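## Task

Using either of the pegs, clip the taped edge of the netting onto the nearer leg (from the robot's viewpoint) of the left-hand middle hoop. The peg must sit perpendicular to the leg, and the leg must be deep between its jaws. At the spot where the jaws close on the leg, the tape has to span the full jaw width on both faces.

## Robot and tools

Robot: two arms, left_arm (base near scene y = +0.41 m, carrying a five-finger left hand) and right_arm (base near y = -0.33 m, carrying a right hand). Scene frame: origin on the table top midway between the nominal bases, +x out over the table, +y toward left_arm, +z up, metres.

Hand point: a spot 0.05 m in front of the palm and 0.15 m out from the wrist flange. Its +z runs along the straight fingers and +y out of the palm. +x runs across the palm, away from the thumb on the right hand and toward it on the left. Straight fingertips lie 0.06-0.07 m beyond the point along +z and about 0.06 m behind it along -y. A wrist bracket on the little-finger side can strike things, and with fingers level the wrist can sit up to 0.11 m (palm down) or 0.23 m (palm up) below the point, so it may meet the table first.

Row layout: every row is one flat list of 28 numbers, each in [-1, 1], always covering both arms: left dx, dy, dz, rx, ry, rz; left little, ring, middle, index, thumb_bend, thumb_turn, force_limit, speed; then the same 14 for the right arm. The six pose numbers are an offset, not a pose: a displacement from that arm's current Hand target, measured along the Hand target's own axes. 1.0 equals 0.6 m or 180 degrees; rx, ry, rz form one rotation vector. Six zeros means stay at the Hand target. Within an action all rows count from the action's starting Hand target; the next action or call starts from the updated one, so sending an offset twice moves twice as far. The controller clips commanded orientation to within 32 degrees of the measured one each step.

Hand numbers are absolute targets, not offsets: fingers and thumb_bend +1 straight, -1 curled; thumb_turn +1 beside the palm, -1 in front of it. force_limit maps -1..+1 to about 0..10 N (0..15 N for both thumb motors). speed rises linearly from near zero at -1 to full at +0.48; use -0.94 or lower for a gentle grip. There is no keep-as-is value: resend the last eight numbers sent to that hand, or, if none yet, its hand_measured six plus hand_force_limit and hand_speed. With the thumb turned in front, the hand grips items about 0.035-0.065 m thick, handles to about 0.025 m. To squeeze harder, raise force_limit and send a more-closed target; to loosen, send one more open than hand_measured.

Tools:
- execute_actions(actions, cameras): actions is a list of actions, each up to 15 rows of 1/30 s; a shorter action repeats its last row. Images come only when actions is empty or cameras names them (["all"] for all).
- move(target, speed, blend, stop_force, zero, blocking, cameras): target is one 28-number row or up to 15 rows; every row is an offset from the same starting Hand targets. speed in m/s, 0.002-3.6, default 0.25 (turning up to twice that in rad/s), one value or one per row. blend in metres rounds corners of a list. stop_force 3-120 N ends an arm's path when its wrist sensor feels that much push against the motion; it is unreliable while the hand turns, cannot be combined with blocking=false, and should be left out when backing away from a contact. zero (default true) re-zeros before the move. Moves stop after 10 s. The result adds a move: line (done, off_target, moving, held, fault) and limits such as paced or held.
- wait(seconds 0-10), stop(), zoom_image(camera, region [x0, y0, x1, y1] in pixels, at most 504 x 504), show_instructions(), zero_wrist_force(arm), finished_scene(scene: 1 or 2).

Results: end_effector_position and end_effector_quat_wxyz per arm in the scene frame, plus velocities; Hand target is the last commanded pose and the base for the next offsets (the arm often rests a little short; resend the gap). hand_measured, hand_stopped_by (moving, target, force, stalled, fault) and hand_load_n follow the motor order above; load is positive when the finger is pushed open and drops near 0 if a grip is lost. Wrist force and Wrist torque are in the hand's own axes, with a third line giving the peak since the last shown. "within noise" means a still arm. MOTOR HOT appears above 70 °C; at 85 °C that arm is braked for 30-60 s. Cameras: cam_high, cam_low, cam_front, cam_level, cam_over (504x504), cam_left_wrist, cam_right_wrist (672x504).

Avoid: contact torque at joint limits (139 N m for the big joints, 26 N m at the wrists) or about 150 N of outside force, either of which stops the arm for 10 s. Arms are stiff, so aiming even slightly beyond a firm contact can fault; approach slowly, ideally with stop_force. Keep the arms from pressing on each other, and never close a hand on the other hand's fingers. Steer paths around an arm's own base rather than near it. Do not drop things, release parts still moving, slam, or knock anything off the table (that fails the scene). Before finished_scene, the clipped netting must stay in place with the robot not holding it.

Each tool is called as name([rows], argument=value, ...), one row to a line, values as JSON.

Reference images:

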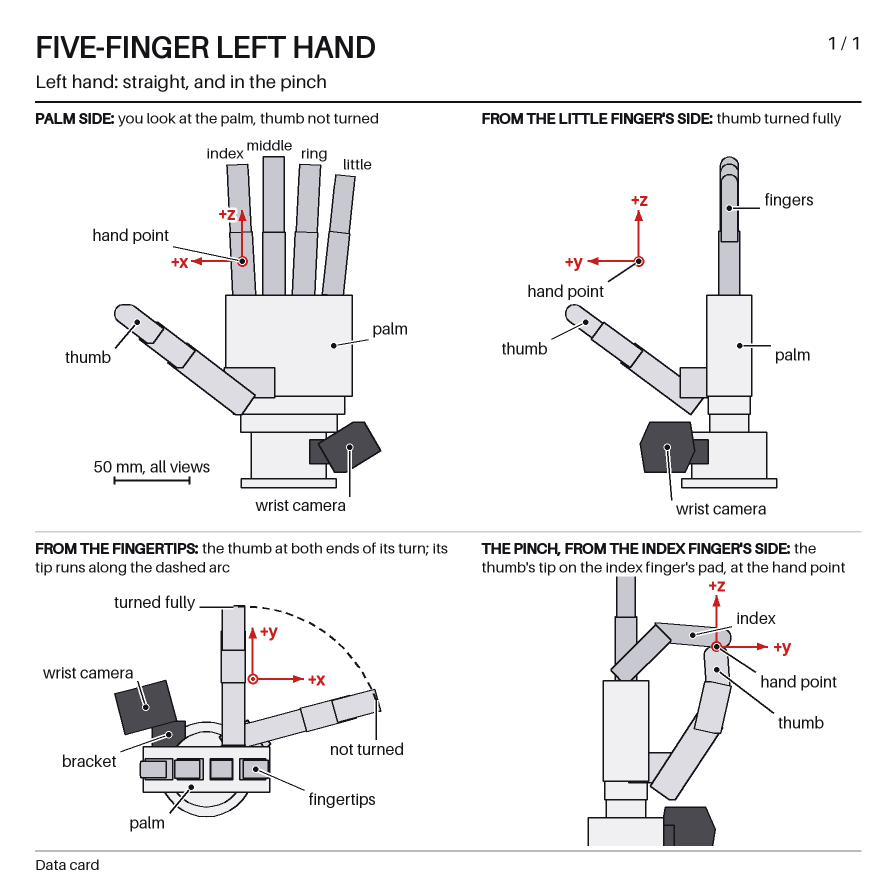

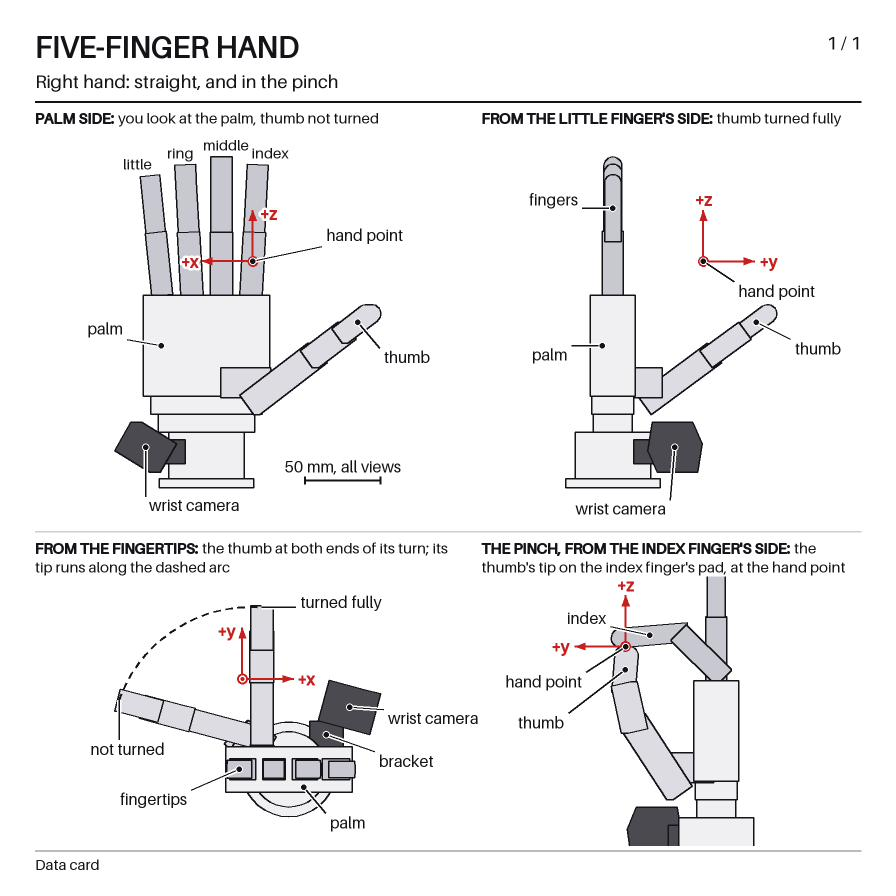

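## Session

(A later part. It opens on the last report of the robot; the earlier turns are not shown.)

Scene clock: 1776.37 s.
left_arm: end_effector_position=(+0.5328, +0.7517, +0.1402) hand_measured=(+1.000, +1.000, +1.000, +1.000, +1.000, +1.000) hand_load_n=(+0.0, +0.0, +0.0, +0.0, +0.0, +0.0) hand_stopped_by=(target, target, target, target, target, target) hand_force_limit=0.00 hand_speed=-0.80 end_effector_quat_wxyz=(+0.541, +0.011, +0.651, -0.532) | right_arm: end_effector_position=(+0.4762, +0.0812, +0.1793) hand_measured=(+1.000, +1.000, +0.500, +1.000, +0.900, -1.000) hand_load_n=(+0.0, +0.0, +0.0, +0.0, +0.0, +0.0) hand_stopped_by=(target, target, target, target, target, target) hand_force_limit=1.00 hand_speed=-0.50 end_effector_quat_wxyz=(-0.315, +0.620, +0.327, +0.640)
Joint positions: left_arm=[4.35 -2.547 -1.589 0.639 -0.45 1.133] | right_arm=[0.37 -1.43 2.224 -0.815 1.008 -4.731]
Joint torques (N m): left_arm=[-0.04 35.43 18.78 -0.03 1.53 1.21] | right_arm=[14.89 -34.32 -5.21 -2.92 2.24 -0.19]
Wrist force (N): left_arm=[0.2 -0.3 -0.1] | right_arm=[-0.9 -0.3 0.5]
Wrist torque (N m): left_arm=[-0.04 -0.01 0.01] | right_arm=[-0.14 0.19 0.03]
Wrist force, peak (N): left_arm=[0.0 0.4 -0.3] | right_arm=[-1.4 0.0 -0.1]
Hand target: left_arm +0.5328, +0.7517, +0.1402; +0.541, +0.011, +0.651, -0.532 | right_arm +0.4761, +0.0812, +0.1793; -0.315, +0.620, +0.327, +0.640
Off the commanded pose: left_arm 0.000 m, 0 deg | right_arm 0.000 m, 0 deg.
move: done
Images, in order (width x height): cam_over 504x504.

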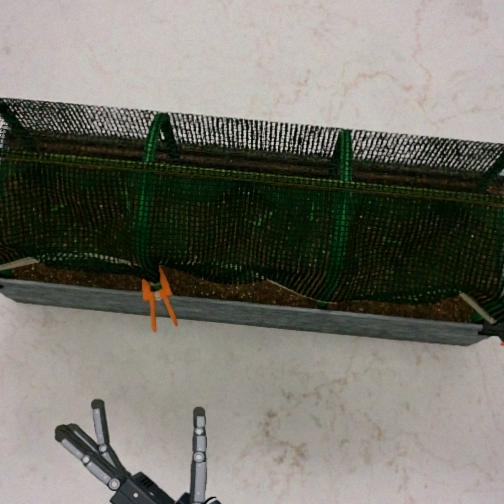

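move(target=[0,0,0,0,0,0,1,1,1,1,1,1,0.0,-0.8,0,0.25,-0.36,0,0,0,1,1,0.5,1,0.9,-1,1.0,-0.5], speed=0.25, cameras=["cam_over","cam_level","cam_front","cam_low","cam_right_wrist"])

zoom_image(camera="cam_level", region=[70, 210, 140, 280])

zoom_image(camera="cam_over", region=[125, 255, 185, 335])

zoom_image(camera="cam_front", region=[140, 245, 200, 305])

zoom_image(camera="cam_low", region=[195, 155, 245, 205])

Scene clock: 1781.83 s.
left_arm: end_effector_position=(+0.5328, +0.7517, +0.1402) hand_measured=(+1.000, +1.000, +1.000, +1.000, +1.000, +1.000) hand_load_n=(+0.0, +0.0, +0.0, +0.0, +0.0, +0.0) hand_stopped_by=(target, target, target, target, target, target) hand_force_limit=0.00 hand_speed=-0.80 end_effector_quat_wxyz=(+0.541, +0.011, +0.651, -0.532) | right_arm: end_effector_position=(+0.4706, -0.1816, +0.1799) hand_measured=(+1.000, +1.000, +0.500, +1.000, +0.900, -1.000) hand_load_n=(+0.0, +0.0, +0.0, +0.0, +0.0, +0.5) hand_stopped_by=(target, target, target, target, target, target) hand_force_limit=1.00 hand_speed=-0.50 end_effector_quat_wxyz=(-0.312, +0.624, +0.329, +0.637)
Joint positions: left_arm=[4.35 -2.547 -1.589 0.639 -0.45 1.133] | right_arm=[-0.606 -1.75 2.526 -0.942 0.034 -4.576]
Joint torques (N m): left_arm=[-0.12 35.64 18.8 -0.06 1.54 1.09] | right_arm=[-12.3 -17.74 -2.76 -2.01 -1.56 2.49]
Wrist force (N): left_arm=[-0.2 -0.2 -0.3] | right_arm=[-0.9 -0.4 0.2]
Wrist torque (N m): left_arm=[-0.01 0.03 -0.02] | right_arm=[-0.15 0.22 -0.05]
Wrist force, peak (N): left_arm=[0.0 0.3 -0.4] | right_arm=[-1.0 -1.1 1.3]
Hand target: left_arm +0.5328, +0.7517, +0.1402; +0.541, +0.011, +0.651, -0.532 | right_arm +0.4705, -0.1818, +0.1799; -0.315, +0.620, +0.327, +0.640
Off the commanded pose: left_arm 0.000 m, 0 deg | right_arm 0.000 m, 1 deg.
move: done
camera_calibration:
cam_right_wrist: T_world_to_cam=[[0.801896, -0.5442, 0.246594, -0.511094], [-0.132578, -0.564524, -0.8147, 0.105025], [0.582568, 0.620611, -0.524839, 0.0508021], [0, 0, 0, 1]] pos_world=[0.394172, -0.250376, 0.23826]
Images, in order (width x height): cam_low 504x504, cam_front 504x504, cam_level 504x504, cam_over 504x504, cam_right_wrist 672x504.

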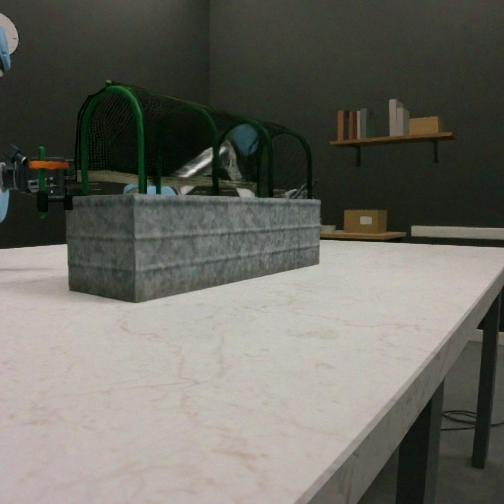

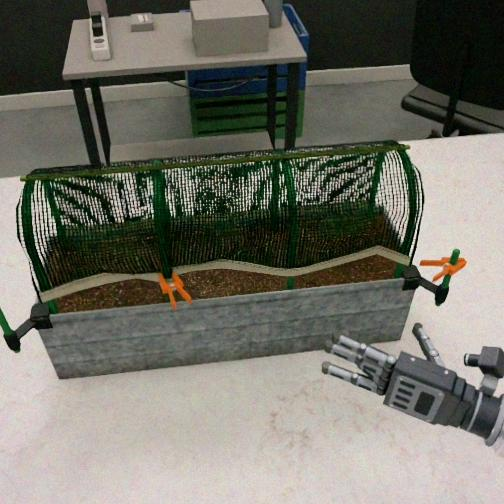

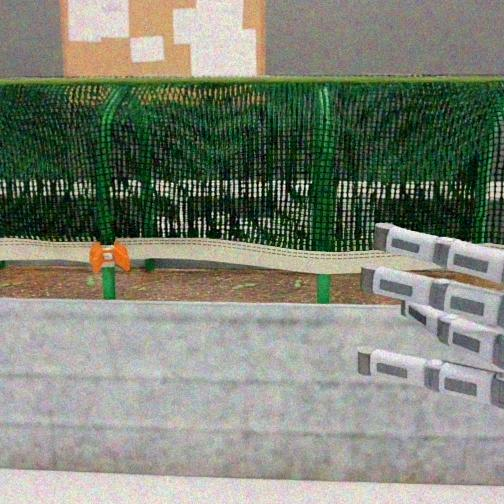

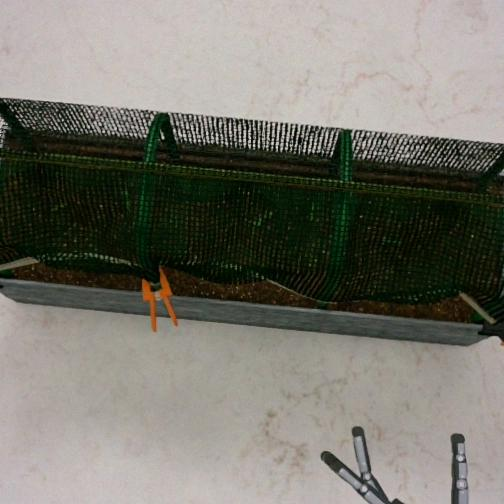

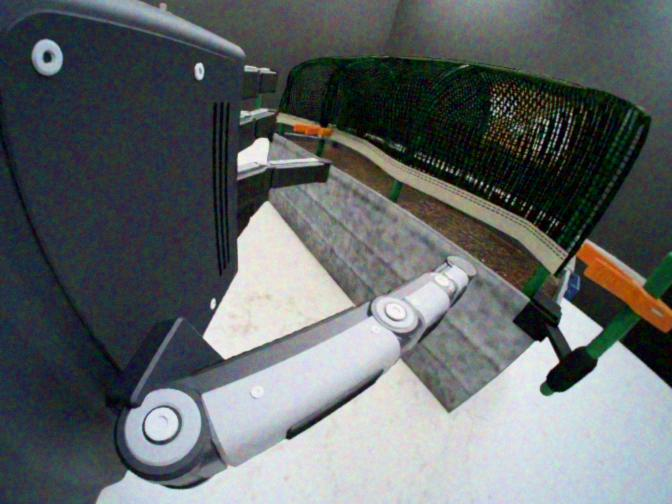

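Scaled by 7.200.

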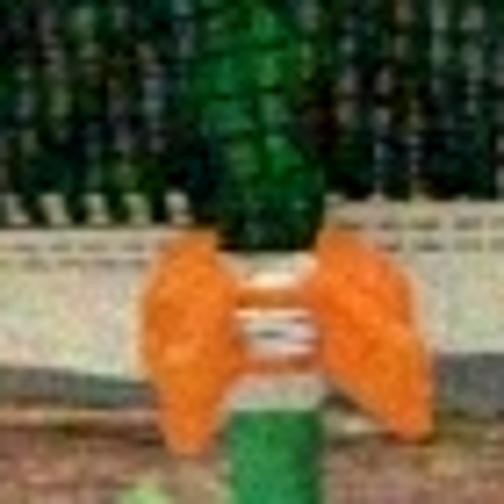

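Scaled by 6.300.

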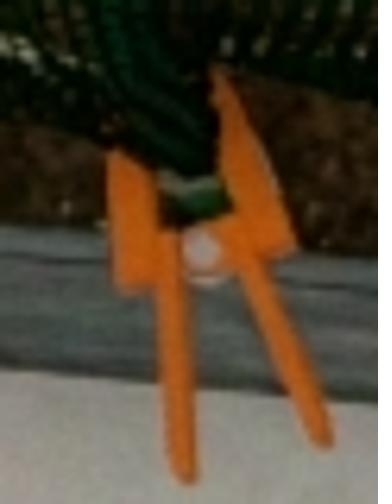

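Scaled by 8.400.

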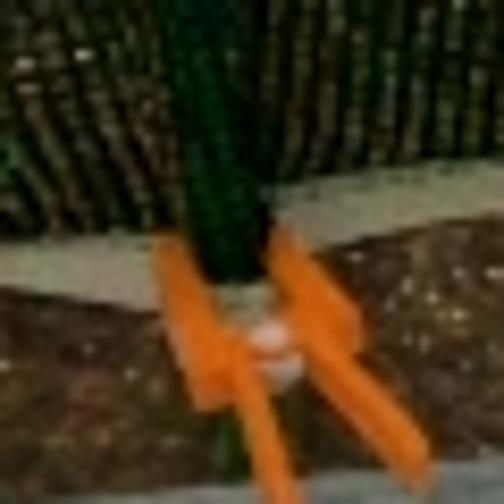

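Scaled by 10.080.

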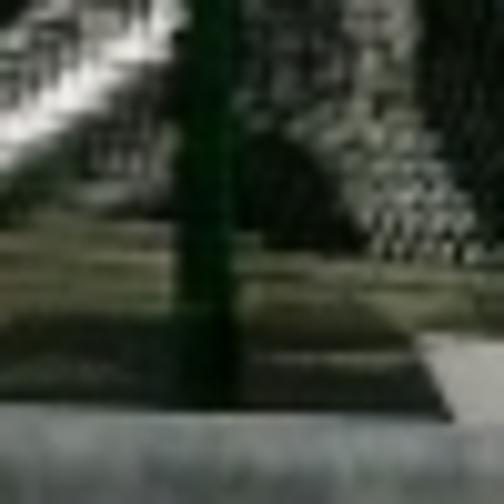

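zoom_image(camera="cam_level", region=[85, 232, 135, 282])

zoom_image(camera="cam_right_wrist", region=[260, 100, 360, 170])

Scaled by 10.080.

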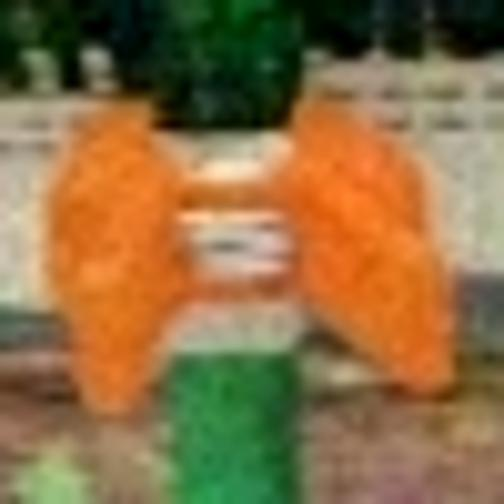

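Scaled by 5.040 from the camera's 672x504 image, which has a finer 960x720 frame.

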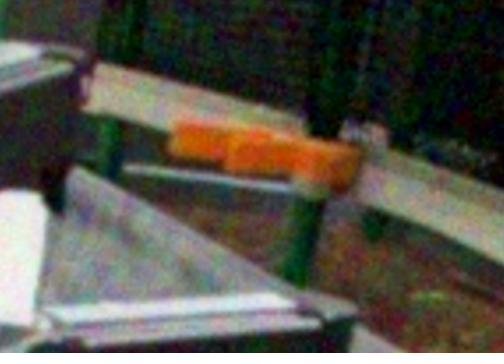

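finished_scene(scene=2)

The scene is finished: the task was done.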